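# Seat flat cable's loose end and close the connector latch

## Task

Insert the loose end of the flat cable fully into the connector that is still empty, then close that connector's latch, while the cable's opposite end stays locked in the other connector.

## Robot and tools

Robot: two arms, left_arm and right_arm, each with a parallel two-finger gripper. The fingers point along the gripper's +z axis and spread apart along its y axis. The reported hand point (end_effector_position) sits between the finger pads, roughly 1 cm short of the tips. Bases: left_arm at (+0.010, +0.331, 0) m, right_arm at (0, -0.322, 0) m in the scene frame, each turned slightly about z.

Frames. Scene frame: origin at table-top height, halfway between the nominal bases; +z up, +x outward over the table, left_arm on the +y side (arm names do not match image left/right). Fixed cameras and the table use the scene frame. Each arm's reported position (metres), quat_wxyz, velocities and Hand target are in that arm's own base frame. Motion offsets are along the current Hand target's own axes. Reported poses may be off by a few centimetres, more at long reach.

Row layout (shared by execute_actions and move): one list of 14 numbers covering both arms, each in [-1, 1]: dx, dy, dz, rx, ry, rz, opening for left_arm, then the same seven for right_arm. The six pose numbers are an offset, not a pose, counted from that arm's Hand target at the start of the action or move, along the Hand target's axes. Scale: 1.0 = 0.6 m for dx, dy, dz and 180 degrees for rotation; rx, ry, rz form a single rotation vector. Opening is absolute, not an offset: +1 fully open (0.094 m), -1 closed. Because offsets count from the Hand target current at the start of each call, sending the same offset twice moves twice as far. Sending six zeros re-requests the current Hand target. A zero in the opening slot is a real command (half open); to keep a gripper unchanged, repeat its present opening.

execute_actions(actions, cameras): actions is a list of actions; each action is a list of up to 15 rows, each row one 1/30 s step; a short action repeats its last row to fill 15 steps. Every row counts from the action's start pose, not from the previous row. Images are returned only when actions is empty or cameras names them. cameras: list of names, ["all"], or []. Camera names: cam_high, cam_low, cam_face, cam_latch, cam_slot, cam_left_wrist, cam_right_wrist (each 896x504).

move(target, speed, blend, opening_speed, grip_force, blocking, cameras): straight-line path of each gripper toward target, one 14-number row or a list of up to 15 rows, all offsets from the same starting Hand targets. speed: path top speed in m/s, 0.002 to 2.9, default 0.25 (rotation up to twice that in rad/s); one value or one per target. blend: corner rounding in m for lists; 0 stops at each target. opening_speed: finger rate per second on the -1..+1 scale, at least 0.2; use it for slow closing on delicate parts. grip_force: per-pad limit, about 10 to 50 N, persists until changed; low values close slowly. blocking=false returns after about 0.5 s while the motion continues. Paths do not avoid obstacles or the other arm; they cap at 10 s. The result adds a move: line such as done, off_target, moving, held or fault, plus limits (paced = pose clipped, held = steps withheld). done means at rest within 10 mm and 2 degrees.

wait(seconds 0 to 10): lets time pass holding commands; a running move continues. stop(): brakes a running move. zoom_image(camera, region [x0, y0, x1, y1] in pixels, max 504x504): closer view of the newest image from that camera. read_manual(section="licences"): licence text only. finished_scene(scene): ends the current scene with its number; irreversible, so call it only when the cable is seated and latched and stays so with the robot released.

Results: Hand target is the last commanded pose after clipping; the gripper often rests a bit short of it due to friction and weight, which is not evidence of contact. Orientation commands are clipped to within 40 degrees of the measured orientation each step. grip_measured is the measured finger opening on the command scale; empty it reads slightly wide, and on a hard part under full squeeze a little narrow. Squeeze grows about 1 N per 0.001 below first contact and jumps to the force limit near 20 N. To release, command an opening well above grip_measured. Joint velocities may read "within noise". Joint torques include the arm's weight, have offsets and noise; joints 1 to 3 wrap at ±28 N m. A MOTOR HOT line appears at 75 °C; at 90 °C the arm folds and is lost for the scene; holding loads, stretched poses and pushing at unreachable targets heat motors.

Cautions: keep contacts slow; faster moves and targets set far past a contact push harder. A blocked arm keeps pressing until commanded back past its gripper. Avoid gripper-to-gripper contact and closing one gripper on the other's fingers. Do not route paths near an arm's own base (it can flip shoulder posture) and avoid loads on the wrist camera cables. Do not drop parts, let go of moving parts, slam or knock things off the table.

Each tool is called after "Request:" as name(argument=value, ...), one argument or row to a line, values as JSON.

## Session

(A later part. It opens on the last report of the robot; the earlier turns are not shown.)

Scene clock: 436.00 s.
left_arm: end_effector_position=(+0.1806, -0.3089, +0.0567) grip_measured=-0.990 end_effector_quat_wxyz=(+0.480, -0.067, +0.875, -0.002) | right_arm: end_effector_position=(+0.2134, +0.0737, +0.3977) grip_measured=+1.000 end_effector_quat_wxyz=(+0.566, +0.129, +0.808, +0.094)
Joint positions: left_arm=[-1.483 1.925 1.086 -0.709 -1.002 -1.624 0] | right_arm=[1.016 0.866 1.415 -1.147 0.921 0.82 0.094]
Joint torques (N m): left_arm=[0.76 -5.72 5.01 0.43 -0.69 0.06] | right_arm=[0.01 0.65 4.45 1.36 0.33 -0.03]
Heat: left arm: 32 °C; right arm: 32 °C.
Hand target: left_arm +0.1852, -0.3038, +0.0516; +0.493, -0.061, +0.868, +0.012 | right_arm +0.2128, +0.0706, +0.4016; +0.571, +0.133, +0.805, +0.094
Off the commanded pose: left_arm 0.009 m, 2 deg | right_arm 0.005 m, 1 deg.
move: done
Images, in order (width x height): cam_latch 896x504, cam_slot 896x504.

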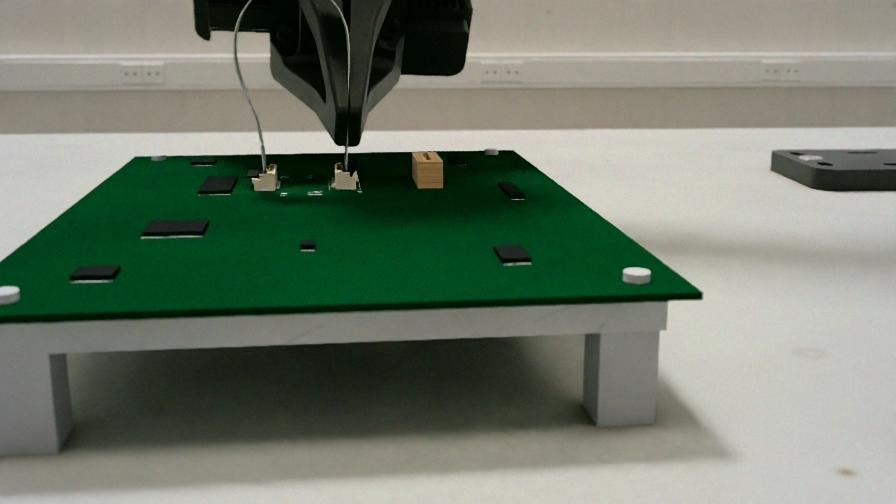

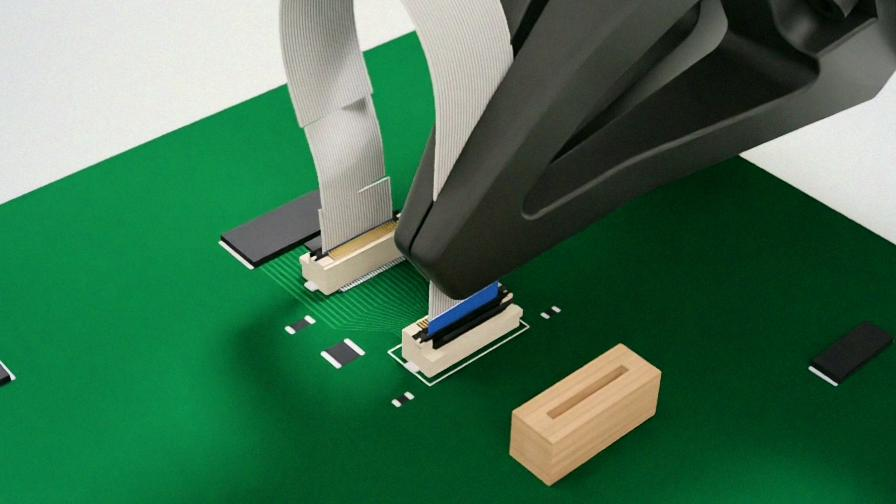

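Request:
move(
  target=[0.0048,0.0016,0.0030,-0.0019,-0.0005,0.0032,-1,0,0,0,0,0,0,1],
  speed=0.03,
  cameras=["cam_slot","cam_latch"],
)

Request:
zoom_image(
  camera="cam_slot",
  region=[370, 220, 540, 390],
)

Request:
zoom_image(
  camera="cam_latch",
  region=[310, 110, 390, 200],
)

Scene clock: 441.63 s.
left_arm: end_effector_position=(+0.1808, -0.3090, +0.0537) grip_measured=-0.990 end_effector_quat_wxyz=(+0.481, -0.065, +0.874, +0.001) | right_arm: end_effector_position=(+0.2134, +0.0737, +0.3977) grip_measured=+1.000 end_effector_quat_wxyz=(+0.566, +0.129, +0.808, +0.094)
Joint positions: left_arm=[-1.483 1.936 1.086 -0.705 -1.003 -1.623 0] | right_arm=[1.016 0.866 1.415 -1.147 0.921 0.82 0.094]
Joint torques (N m): left_arm=[0.75 -5.61 5.04 0.36 -0.7 0.06] | right_arm=[0.01 0.68 4.46 1.36 0.33 -0.04]
Heat: left arm: 32 °C; right arm: 32 °C.
Hand target: left_arm +0.1851, -0.3029, +0.0481; +0.493, -0.058, +0.868, +0.018 | right_arm +0.2128, +0.0706, +0.4016; +0.571, +0.133, +0.805, +0.094
Off the commanded pose: left_arm 0.009 m, 3 deg | right_arm 0.005 m, 1 deg.
move: off_target (left_arm)
Images, in order (width x height): cam_latch 896x504, cam_slot 896x504.

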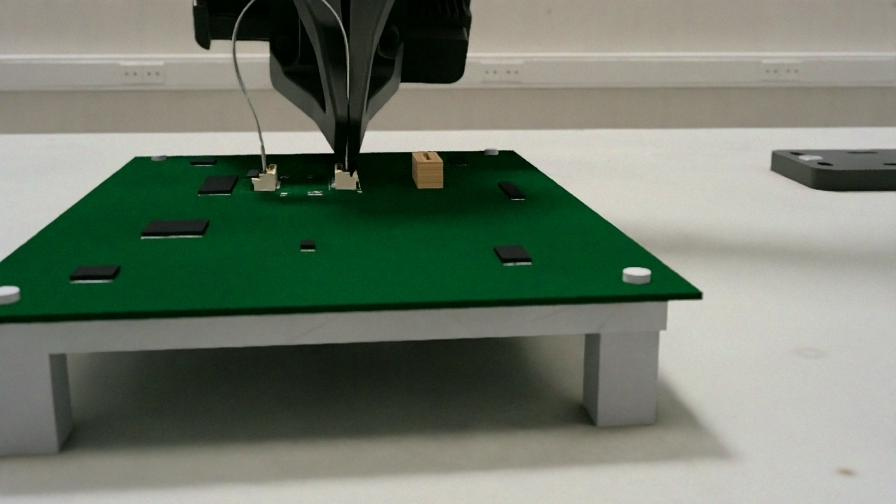

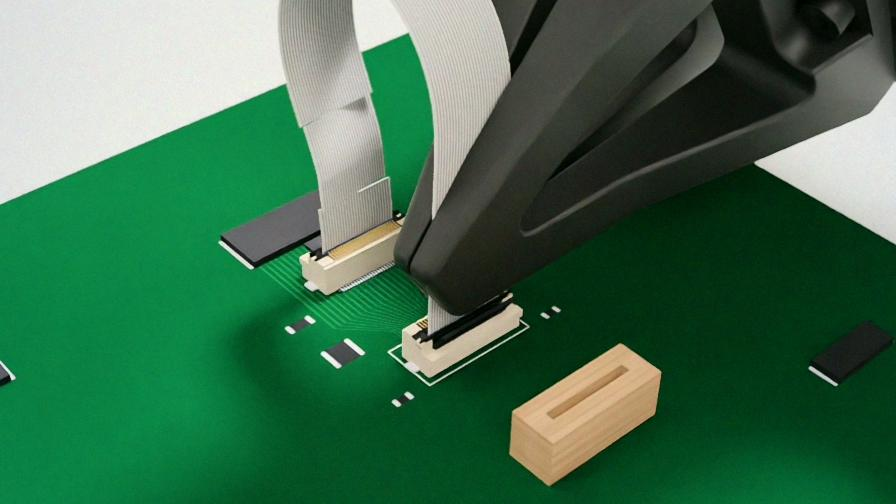

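Scaled by 2.965 from the camera's 896x504 image, which has a finer 1280x720 frame.

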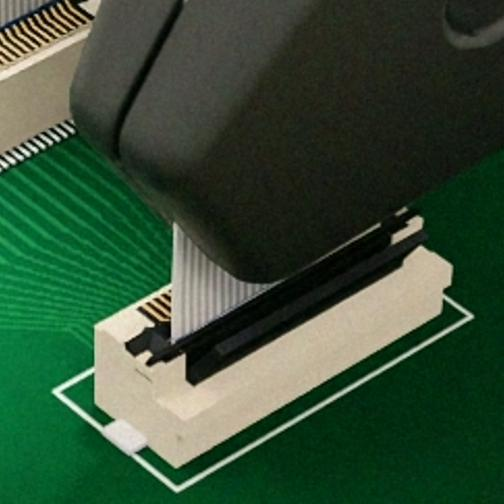

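Scaled by 5.600 from the camera's 896x504 image, which has a finer 1280x720 frame.

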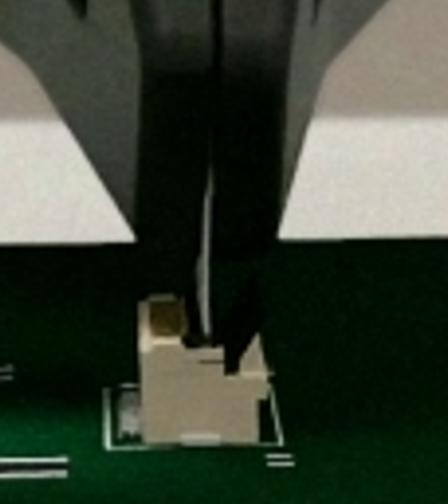

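Request:
move(
  target=[0.0028,0.0009,0.0017,-0.0011,-0.0003,0.0019,-1,0,0,0,0,0,0,1],
  speed=0.03,
  cameras=["cam_slot","cam_face"],
)

Request:
zoom_image(
  camera="cam_slot",
  region=[370, 220, 540, 390],
)

Request:
zoom_image(
  camera="cam_face",
  region=[320, 150, 620, 420],
)

Scene clock: 443.37 s.
left_arm: end_effector_position=(+0.1808, -0.3089, +0.0535) grip_measured=-0.990 end_effector_quat_wxyz=(+0.482, -0.064, +0.874, +0.002) | right_arm: end_effector_position=(+0.2134, +0.0737, +0.3977) grip_measured=+1.000 end_effector_quat_wxyz=(+0.566, +0.129, +0.808, +0.094)
Joint positions: left_arm=[-1.484 1.938 1.086 -0.705 -1.006 -1.623 0] | right_arm=[1.016 0.866 1.415 -1.147 0.921 0.82 0.094]
Joint torques (N m): left_arm=[0.64 -5.52 4.96 0.34 -0.66 0.04] | right_arm=[-0.01 0.64 4.46 1.36 0.33 -0.03]
Heat: left arm: 32 °C; right arm: 32 °C.
Hand target: left_arm +0.1851, -0.3024, +0.0462; +0.493, -0.056, +0.868, +0.021 | right_arm +0.2128, +0.0706, +0.4016; +0.571, +0.133, +0.805, +0.094
Off the commanded pose: left_arm 0.011 m, 3 deg | right_arm 0.005 m, 1 deg.
move: off_target (left_arm)
Images, in order (width x height): cam_face 896x504, cam_slot 896x504.

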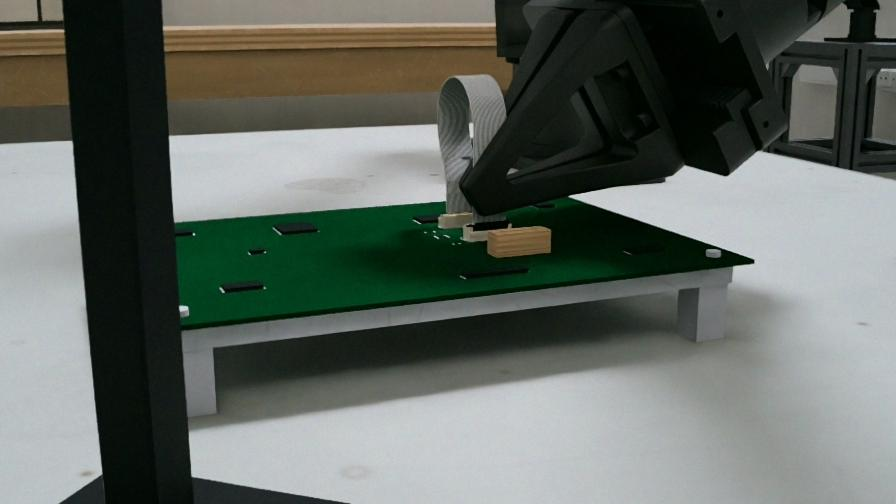

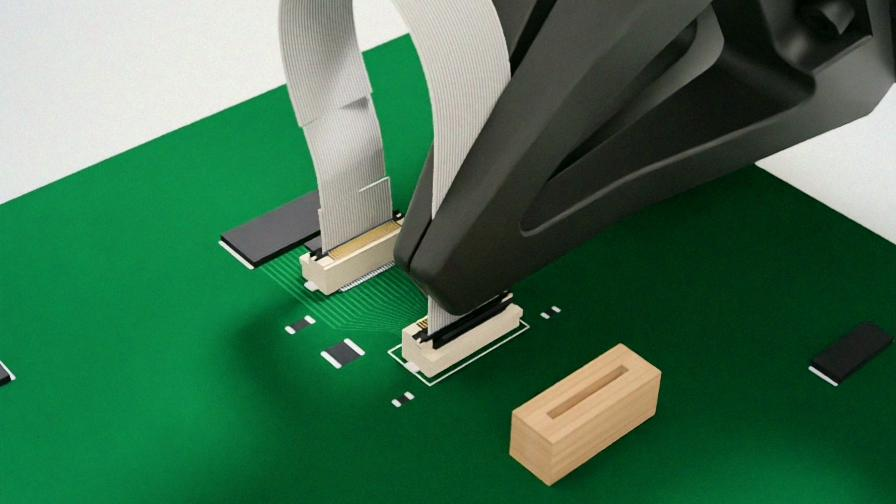

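Scaled by 2.965 from the camera's 896x504 image, which has a finer 1280x720 frame.

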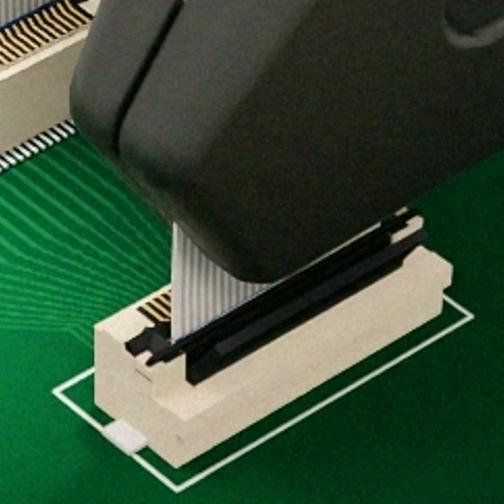

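Scaled by 1.680 from the camera's 896x504 image, which has a finer 1280x720 frame.

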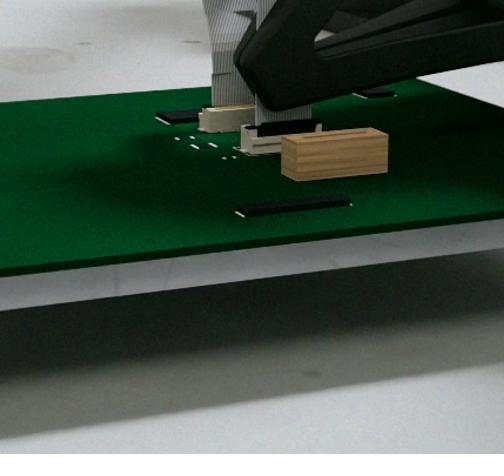

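Request:
move(
  target=[0.0056,0.0018,0.0034,-0.0022,-0.0006,0.0038,-1,0,0,0,0,0,0,1],
  speed=0.03,
  cameras=["cam_slot","cam_latch"],
)

Request:
zoom_image(
  camera="cam_slot",
  region=[390, 250, 510, 370],
)

Request:
zoom_image(
  camera="cam_latch",
  region=[310, 110, 390, 200],
)

Scene clock: 445.70 s.
left_arm: end_effector_position=(+0.1806, -0.3091, +0.0532) grip_measured=-0.990 end_effector_quat_wxyz=(+0.488, -0.060, +0.871, +0.005) | right_arm: end_effector_position=(+0.2134, +0.0737, +0.3977) grip_measured=+1.000 end_effector_quat_wxyz=(+0.566, +0.129, +0.808, +0.094)
Joint positions: left_arm=[-1.489 1.946 1.086 -0.705 -1.019 -1.623 0] | right_arm=[1.016 0.866 1.415 -1.147 0.921 0.82 0.094]
Joint torques (N m): left_arm=[1.14 -5.14 4.71 0.38 -0.55 0.06] | right_arm=[-0.01 0.65 4.48 1.36 0.33 -0.04]
Heat: left arm: 32 °C; right arm: 32 °C.
Hand target: left_arm +0.1850, -0.3014, +0.0422; +0.494, -0.053, +0.868, +0.027 | right_arm +0.2128, +0.0706, +0.4016; +0.571, +0.133, +0.805, +0.094
Off the commanded pose: left_arm 0.014 m, 3 deg | right_arm 0.005 m, 1 deg.
move: off_target (left_arm)
Images, in order (width x height): cam_latch 896x504, cam_slot 896x504.

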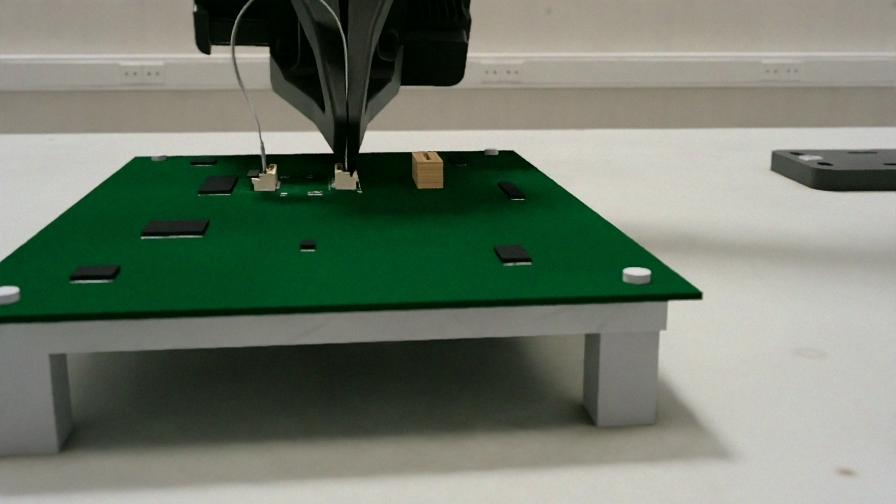

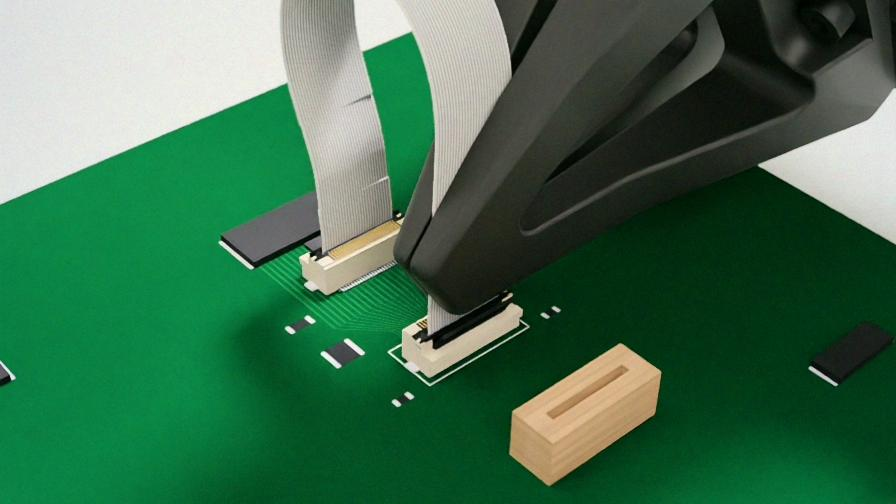

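Scaled by 4.200 from the camera's 896x504 image, which has a finer 1280x720 frame.

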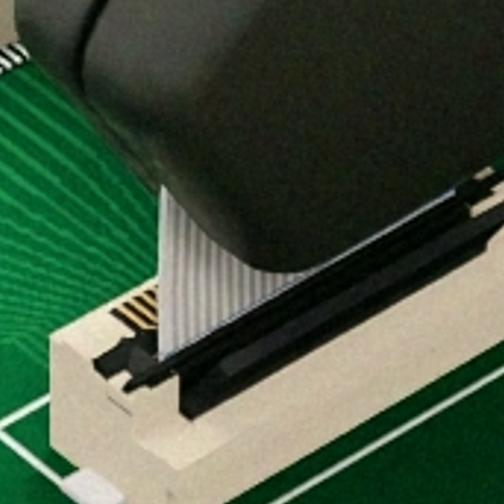

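Scaled by 5.600 from the camera's 896x504 image, which has a finer 1280x720 frame.

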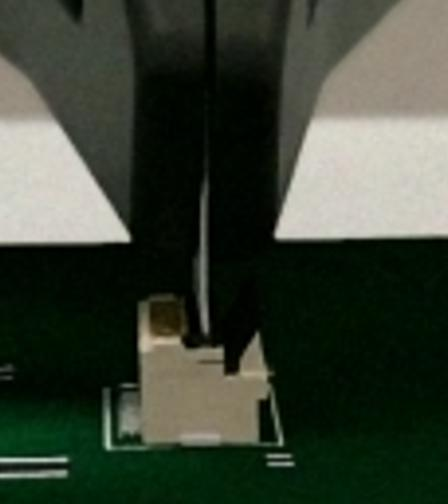

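Request:
move(
  target=[
    [-0.0112,-0.0120,-0.0170,0.0099,0.0051,-0.0106,-1,0,0,0,0,0,0,1],
    [-0.0112,-0.0120,-0.0170,0.0099,0.0051,-0.0106,-0.8,0,0,0,0,0,0,1],
  ],
  speed=0.03,
  opening_speed=0.3,
  cameras=["cam_slot","cam_latch","cam_left_wrist"],
)

Request:
zoom_image(
  camera="cam_slot",
  region=[370, 220, 540, 390],
)

Request:
zoom_image(
  camera="cam_latch",
  region=[310, 110, 390, 200],
)

Scene clock: 454.17 s.
left_arm: end_effector_position=(+0.1780, -0.3095, +0.0496) grip_measured=-0.802 end_effector_quat_wxyz=(+0.477, -0.060, +0.877, +0.004) | right_arm: end_effector_position=(+0.2134, +0.0737, +0.3977) grip_measured=+1.000 end_effector_quat_wxyz=(+0.566, +0.129, +0.808, +0.094)
Joint positions: left_arm=[-1.49 1.946 1.086 -0.705 -0.996 -1.623 0.009] | right_arm=[1.016 0.866 1.415 -1.147 0.921 0.82 0.094]
Joint torques (N m): left_arm=[0.23 -7.3 6 0.31 -0.6 -0.02] | right_arm=[0.01 0.65 4.45 1.36 0.33 -0.04]
Heat: left arm: 32 °C; right arm: 32 °C.
Hand target: left_arm +0.1805, -0.3091, +0.0533; +0.488, -0.060, +0.871, +0.004 | right_arm +0.2128, +0.0706, +0.4016; +0.571, +0.133, +0.805, +0.094
Off the commanded pose: left_arm 0.005 m, 1 deg | right_arm 0.005 m, 1 deg.
move: done
Images, in order (width x height): cam_latch 896x504, cam_slot 896x504, cam_left_wrist 896x504.

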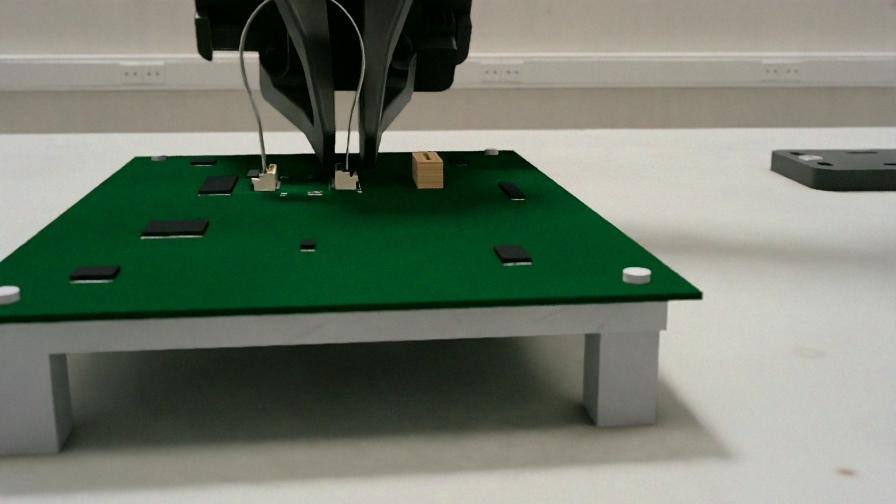

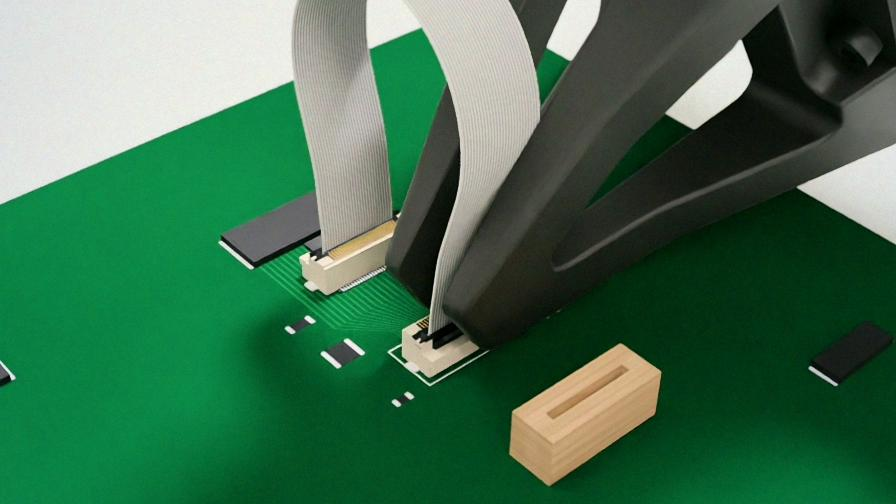

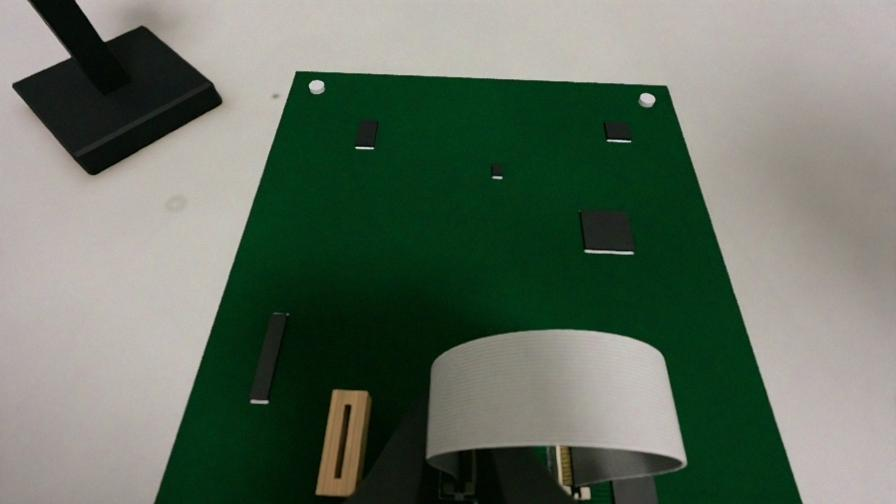

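Scaled by 2.965 from the camera's 896x504 image, which has a finer 1280x720 frame.

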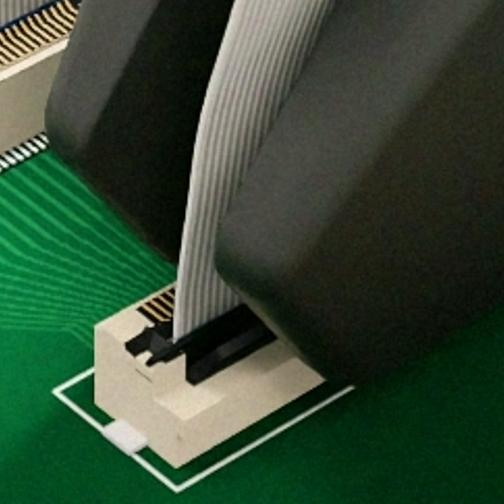

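Scaled by 5.600 from the camera's 896x504 image, which has a finer 1280x720 frame.

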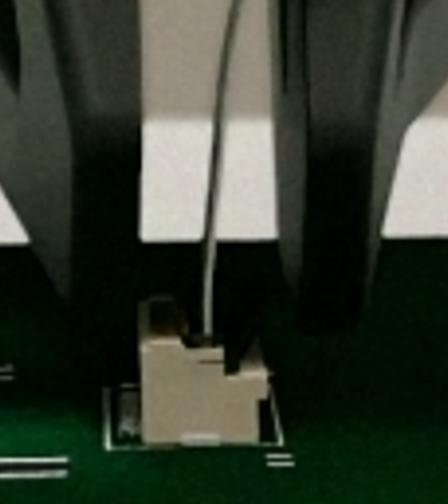

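Request:
zoom_image(
  camera="cam_slot",
  region=[390, 290, 500, 390],
)

Request:
zoom_image(
  camera="cam_slot",
  region=[290, 200, 410, 300],
)

Request:
zoom_image(
  camera="cam_latch",
  region=[240, 155, 290, 200],
)

Request:
zoom_image(
  camera="cam_latch",
  region=[325, 155, 375, 200],
)

Scaled by 4.582 from the camera's 896x504 image, which has a finer 1280x720 frame.

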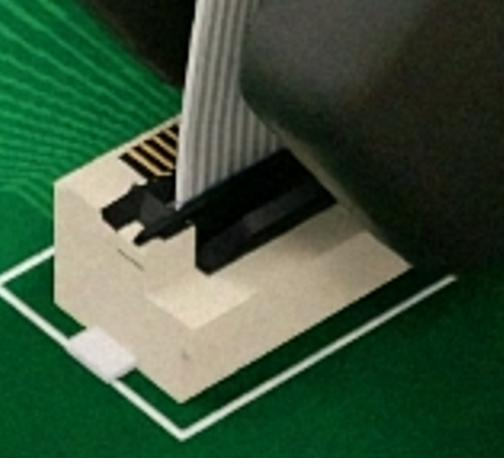

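Scaled by 4.200 from the camera's 896x504 image, which has a finer 1280x720 frame.

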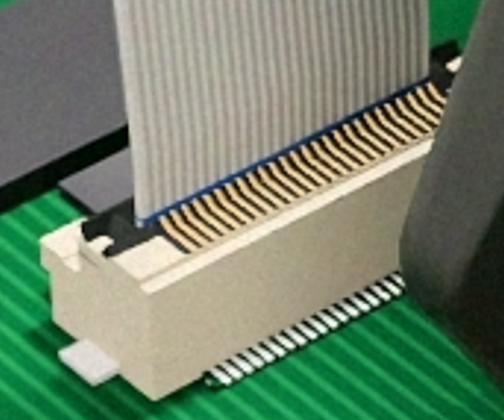

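Scaled by 10.080 from the camera's 896x504 image, which has a finer 1280x720 frame.

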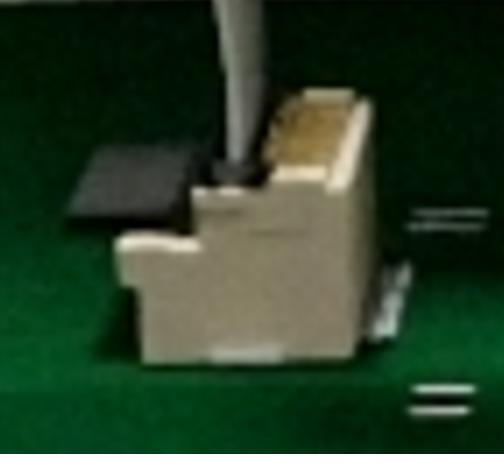

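Scaled by 10.080 from the camera's 896x504 image, which has a finer 1280x720 frame.

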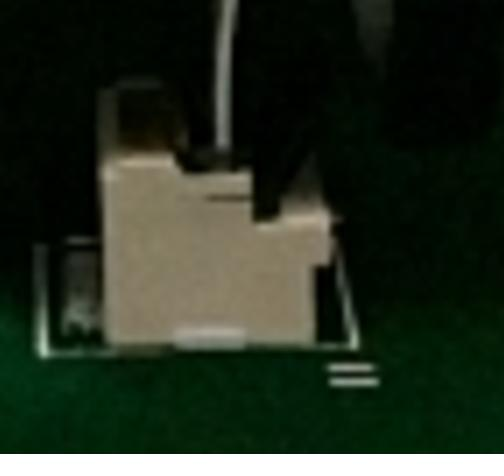

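Request:
move(
  target=[-0.0149,-0.0009,-0.0092,0,0,0,-0.8,0,0,0,0,0,0,1],
  speed=0.05,
  cameras=["cam_slot","cam_latch"],
)

Request:
zoom_image(
  camera="cam_slot",
  region=[370, 220, 540, 390],
)

Request:
zoom_image(
  camera="cam_latch",
  region=[310, 110, 390, 200],
)

Scene clock: 461.30 s.
left_arm: end_effector_position=(+0.1778, -0.3076, +0.0495) grip_measured=-0.802 end_effector_quat_wxyz=(+0.477, -0.057, +0.877, +0.009) | right_arm: end_effector_position=(+0.2134, +0.0737, +0.3977) grip_measured=+1.000 end_effector_quat_wxyz=(+0.566, +0.129, +0.808, +0.094)
Joint positions: left_arm=[-1.49 1.946 1.086 -0.717 -0.995 -1.623 0.009] | right_arm=[1.016 0.866 1.415 -1.147 0.921 0.82 0.094]
Joint torques (N m): left_arm=[0.24 -9.14 7.5 0.05 -0.62 0] | right_arm=[-0.01 0.64 4.48 1.36 0.34 -0.03]
Heat: left arm: 32 °C; right arm: 32 °C.
Hand target: left_arm +0.1805, -0.3092, +0.0638; +0.488, -0.060, +0.871, +0.004 | right_arm +0.2128, +0.0706, +0.4016; +0.571, +0.133, +0.805, +0.094
Off the commanded pose: left_arm 0.015 m, 2 deg | right_arm 0.005 m, 1 deg.
move: off_target (left_arm)
Images, in order (width x height): cam_latch 896x504, cam_slot 896x504.

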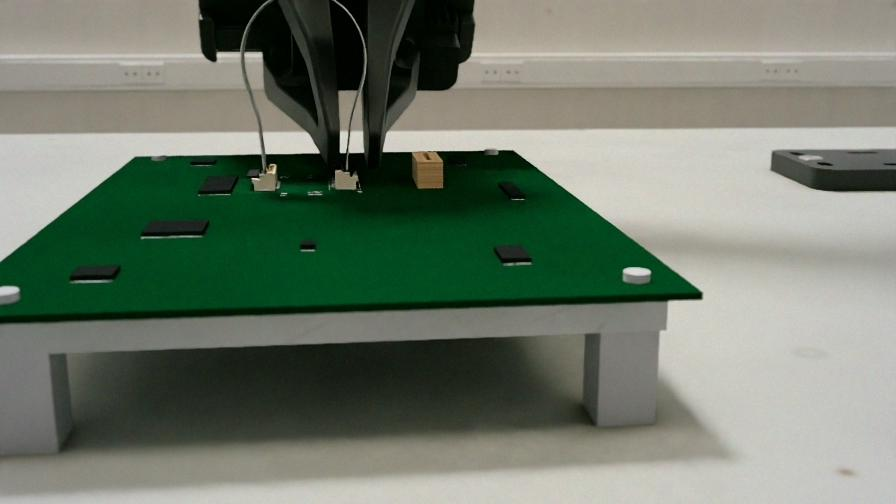

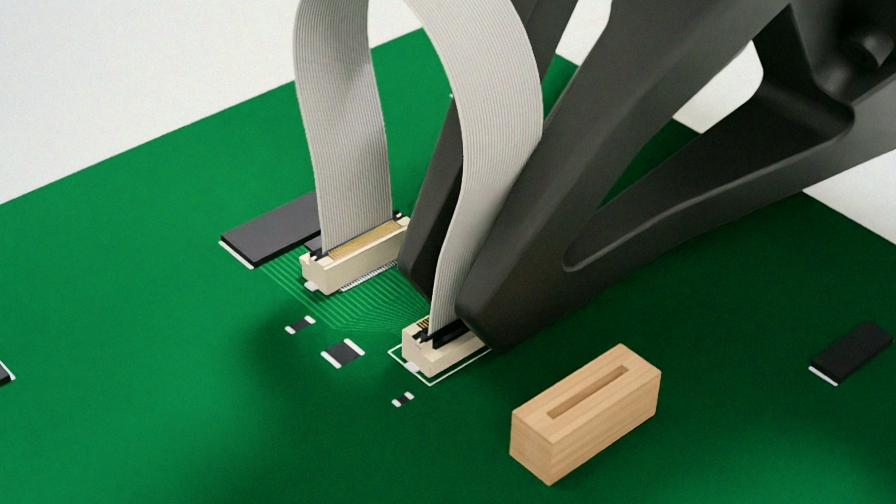

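Scaled by 2.965 from the camera's 896x504 image, which has a finer 1280x720 frame.

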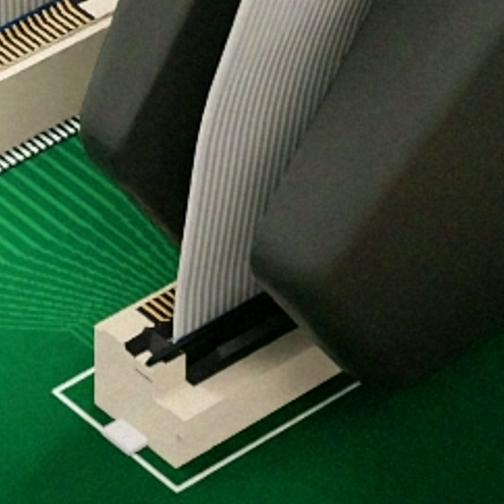

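Scaled by 5.600 from the camera's 896x504 image, which has a finer 1280x720 frame.

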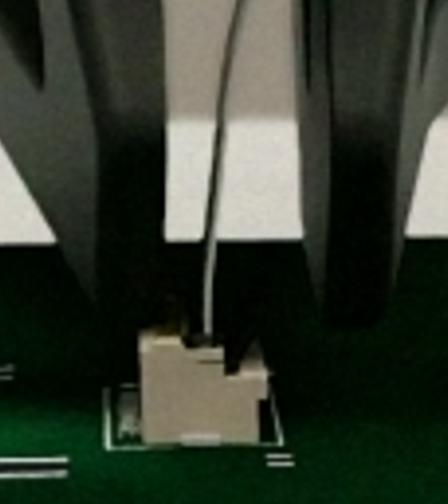

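Request:
move(
  target=[-0.0167,-0.0043,-0.0107,0,0,0,-0.8,0,0,0,0,0,0,1],
  speed=0.05,
  cameras=[],
)

Scene clock: 463.27 s.
left_arm: end_effector_position=(+0.1774, -0.3052, +0.0527) grip_measured=-0.802 end_effector_quat_wxyz=(+0.476, -0.051, +0.878, +0.022) | right_arm: end_effector_position=(+0.2134, +0.0737, +0.3977) grip_measured=+1.000 end_effector_quat_wxyz=(+0.566, +0.129, +0.808, +0.094)
Joint positions: left_arm=[-1.49 1.946 1.103 -0.762 -0.993 -1.623 0.009] | right_arm=[1.016 0.866 1.415 -1.147 0.921 0.82 0.094]
Joint torques (N m): left_arm=[0.1 -10.52 8.65 0.03 -0.65 -0.02] | right_arm=[0.01 0.64 4.46 1.36 0.33 -0.04]
Heat: left arm: 33 °C; right arm: 32 °C.
Hand target: left_arm +0.1805, -0.3111, +0.0758; +0.488, -0.060, +0.871, +0.004 | right_arm +0.2128, +0.0706, +0.4016; +0.571, +0.133, +0.805, +0.094
Off the commanded pose: left_arm 0.024 m, 3 deg | right_arm 0.005 m, 1 deg.
move: off_target (left_arm)
No camera images: "cameras" was empty.

Request:
move(
  target=[-0.0099,-0.0159,-0.008,0.0132,0.0029,-0.0216,-0.8,0,0,0,0,0,0,1],
  speed=0.05,
  cameras=["cam_slot","cam_latch"],
)

Request:
zoom_image(
  camera="cam_slot",
  region=[370, 220, 540, 390],
)

Request:
zoom_image(
  camera="cam_latch",
  region=[310, 110, 390, 200],
)

Scene clock: 466.73 s.
left_arm: end_effector_position=(+0.1773, -0.3088, +0.0629) grip_measured=-0.802 end_effector_quat_wxyz=(+0.474, -0.061, +0.878, +0.002) | right_arm: end_effector_position=(+0.2134, +0.0737, +0.3977) grip_measured=+1.000 end_effector_quat_wxyz=(+0.566, +0.129, +0.808, +0.094)
Joint positions: left_arm=[-1.49 1.91 1.103 -0.754 -0.989 -1.623 0.009] | right_arm=[1.016 0.866 1.415 -1.147 0.921 0.82 0.094]
Joint torques (N m): left_arm=[0.09 -10 8.61 0.39 -0.67 -0.05] | right_arm=[0.01 0.65 4.46 1.35 0.33 -0.03]
Heat: left arm: 33 °C; right arm: 33 °C.
Hand target: left_arm +0.1806, -0.3204, +0.0839; +0.485, -0.079, +0.870, -0.031 | right_arm +0.2128, +0.0706, +0.4016; +0.571, +0.133, +0.805, +0.094
Off the commanded pose: left_arm 0.024 m, 5 deg | right_arm 0.005 m, 1 deg.
move: off_target (left_arm)
Images, in order (width x height): cam_latch 896x504, cam_slot 896x504.

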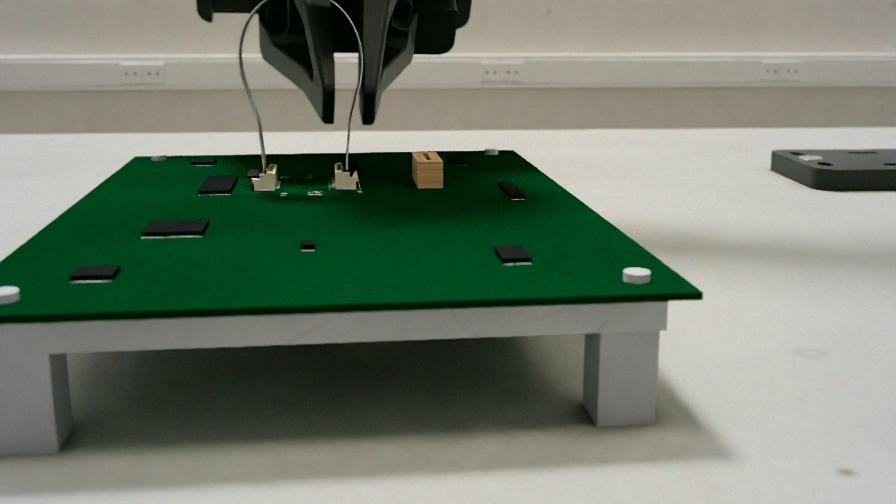

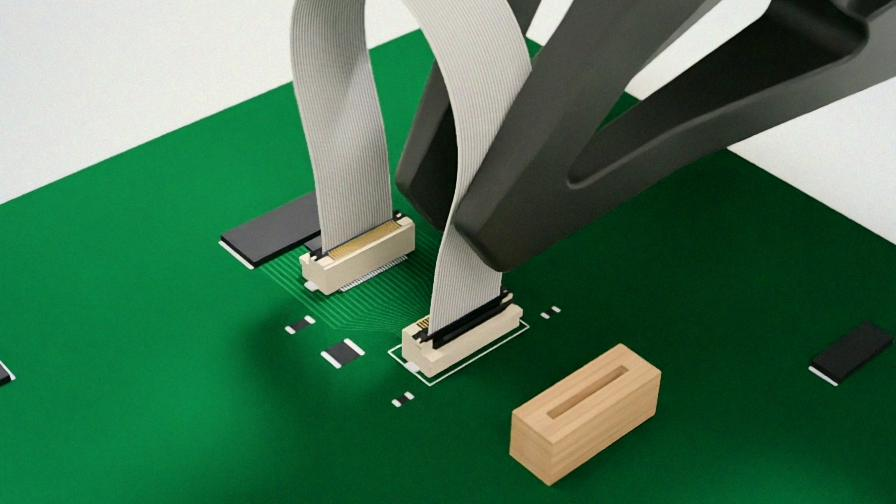

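Scaled by 2.965 from the camera's 896x504 image, which has a finer 1280x720 frame.

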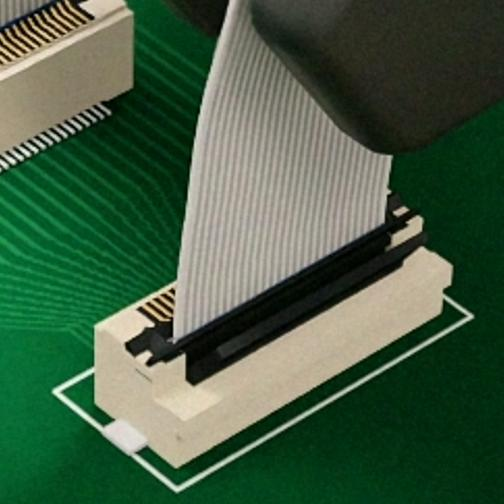

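Scaled by 5.600 from the camera's 896x504 image, which has a finer 1280x720 frame.

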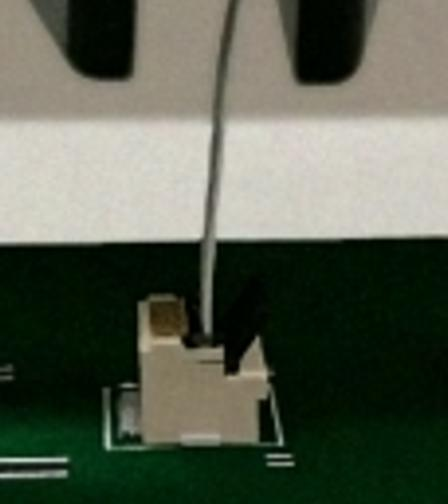

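Request:
move(
  target=[
    [0.0017,-0.0061,0.0002,0.0041,0.0006,-0.0068,-0.8,0,0,0,0,0,0,1],
    [0.0212,0.0016,0.0131,-0.0041,-0.0006,0.0068,-0.8,0,0,0,0,0,0,1],
  ],
  speed=0.04,
  cameras=["cam_slot","cam_latch"],
)

Request:
zoom_image(
  camera="cam_latch",
  region=[310, 110, 390, 200],
)

Scene clock: 471.67 s.
left_arm: end_effector_position=(+0.1775, -0.3130, +0.0629) grip_measured=-0.802 end_effector_quat_wxyz=(+0.474, -0.067, +0.878, -0.009) | right_arm: end_effector_position=(+0.2134, +0.0737, +0.3977) grip_measured=+1.000 end_effector_quat_wxyz=(+0.566, +0.129, +0.808, +0.094)
Joint positions: left_arm=[-1.49 1.91 1.103 -0.73 -0.988 -1.623 0.009] | right_arm=[1.016 0.866 1.415 -1.147 0.921 0.82 0.094]
Joint torques (N m): left_arm=[0.05 -6.65 8.53 0.45 -0.68 -0.01] | right_arm=[0.02 0.66 4.46 1.35 0.33 -0.04]
Heat: left arm: 33 °C; right arm: 33 °C.
Hand target: left_arm +0.1806, -0.3214, +0.0689; +0.485, -0.073, +0.871, -0.020 | right_arm +0.2128, +0.0706, +0.4016; +0.571, +0.133, +0.805, +0.094
Off the commanded pose: left_arm 0.011 m, 2 deg | right_arm 0.005 m, 1 deg.
move: off_target (left_arm)
Images, in order (width x height): cam_latch 896x504, cam_slot 896x504.

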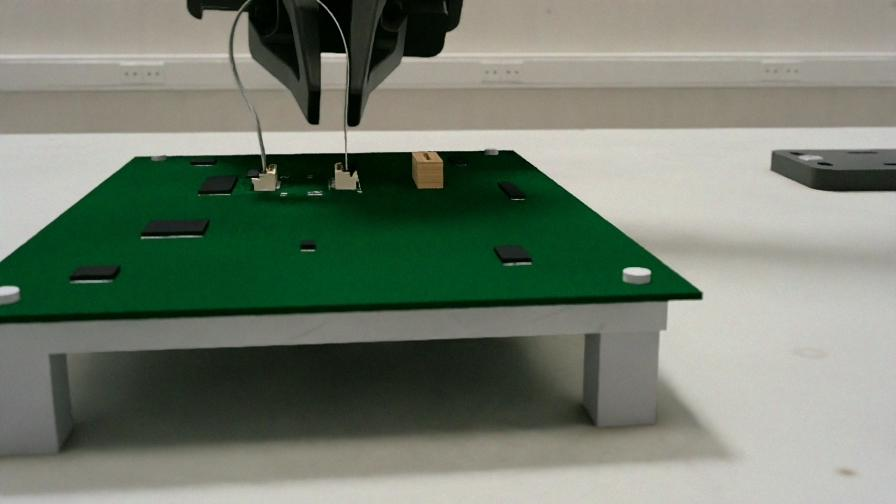

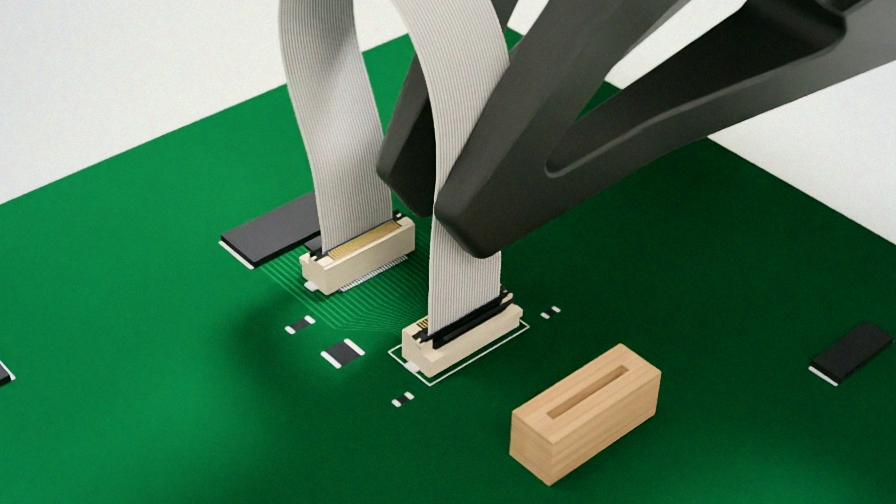

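Scaled by 5.600 from the camera's 896x504 image, which has a finer 1280x720 frame.

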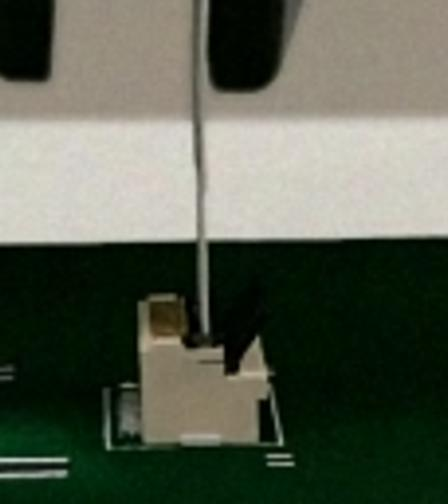

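Request:
move(
  target=[0.0188,0.0038,0.0120,-0.0058,-0.0010,0.0094,-0.8,0,0,0,0,0,0,1],
  speed=0.04,
  cameras=["cam_slot","cam_latch"],
)

Request:
zoom_image(
  camera="cam_latch",
  region=[310, 110, 390, 200],
)

Request:
zoom_image(
  camera="cam_slot",
  region=[370, 220, 540, 390],
)

Scene clock: 475.43 s.
left_arm: end_effector_position=(+0.1774, -0.3122, +0.0517) grip_measured=-0.802 end_effector_quat_wxyz=(+0.474, -0.060, +0.878, +0.004) | right_arm: end_effector_position=(+0.2134, +0.0737, +0.3977) grip_measured=+1.000 end_effector_quat_wxyz=(+0.566, +0.129, +0.808, +0.094)
Joint positions: left_arm=[-1.49 1.946 1.103 -0.721 -0.988 -1.623 0.009] | right_arm=[1.016 0.866 1.415 -1.147 0.921 0.82 0.094]
Joint torques (N m): left_arm=[-0.02 -6.27 8.38 0.44 -0.66 0] | right_arm=[0.01 0.65 4.48 1.36 0.33 -0.04]
Heat: left arm: 33 °C; right arm: 33 °C.
Hand target: left_arm +0.1806, -0.3205, +0.0554; +0.486, -0.065, +0.871, -0.005 | right_arm +0.2128, +0.0706, +0.4016; +0.571, +0.133, +0.805, +0.094
Off the commanded pose: left_arm 0.010 m, 2 deg | right_arm 0.005 m, 1 deg.
move: done
Images, in order (width x height): cam_latch 896x504, cam_slot 896x504.

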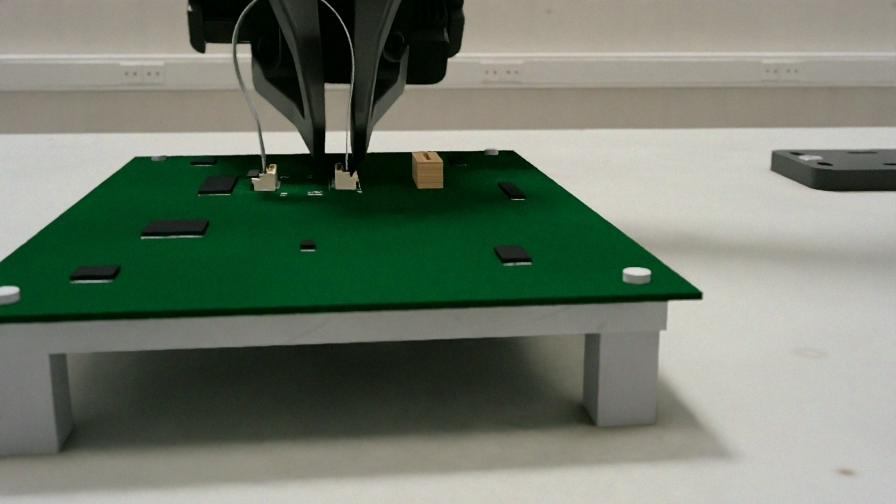

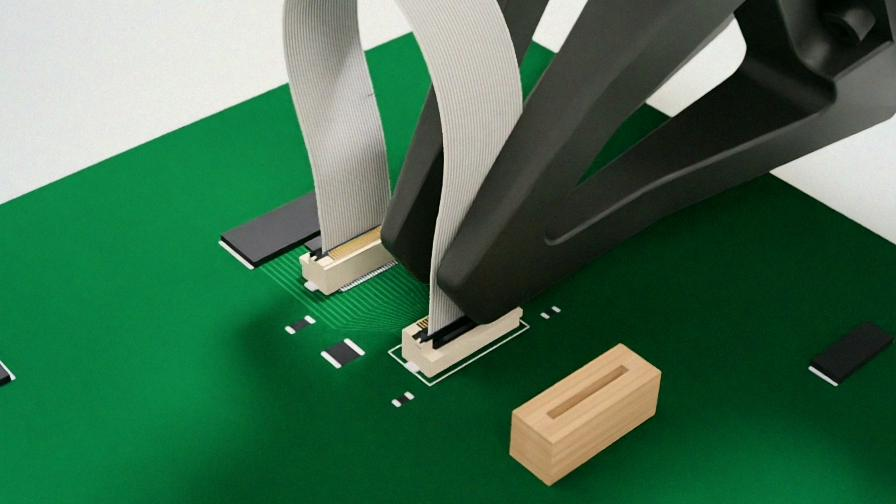

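Scaled by 5.600 from the camera's 896x504 image, which has a finer 1280x720 frame.

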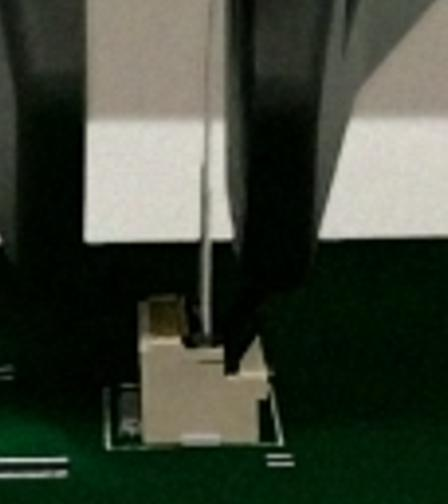

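Scaled by 2.965 from the camera's 896x504 image, which has a finer 1280x720 frame.

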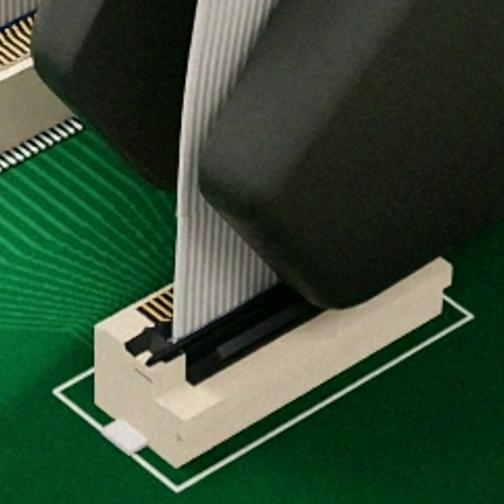

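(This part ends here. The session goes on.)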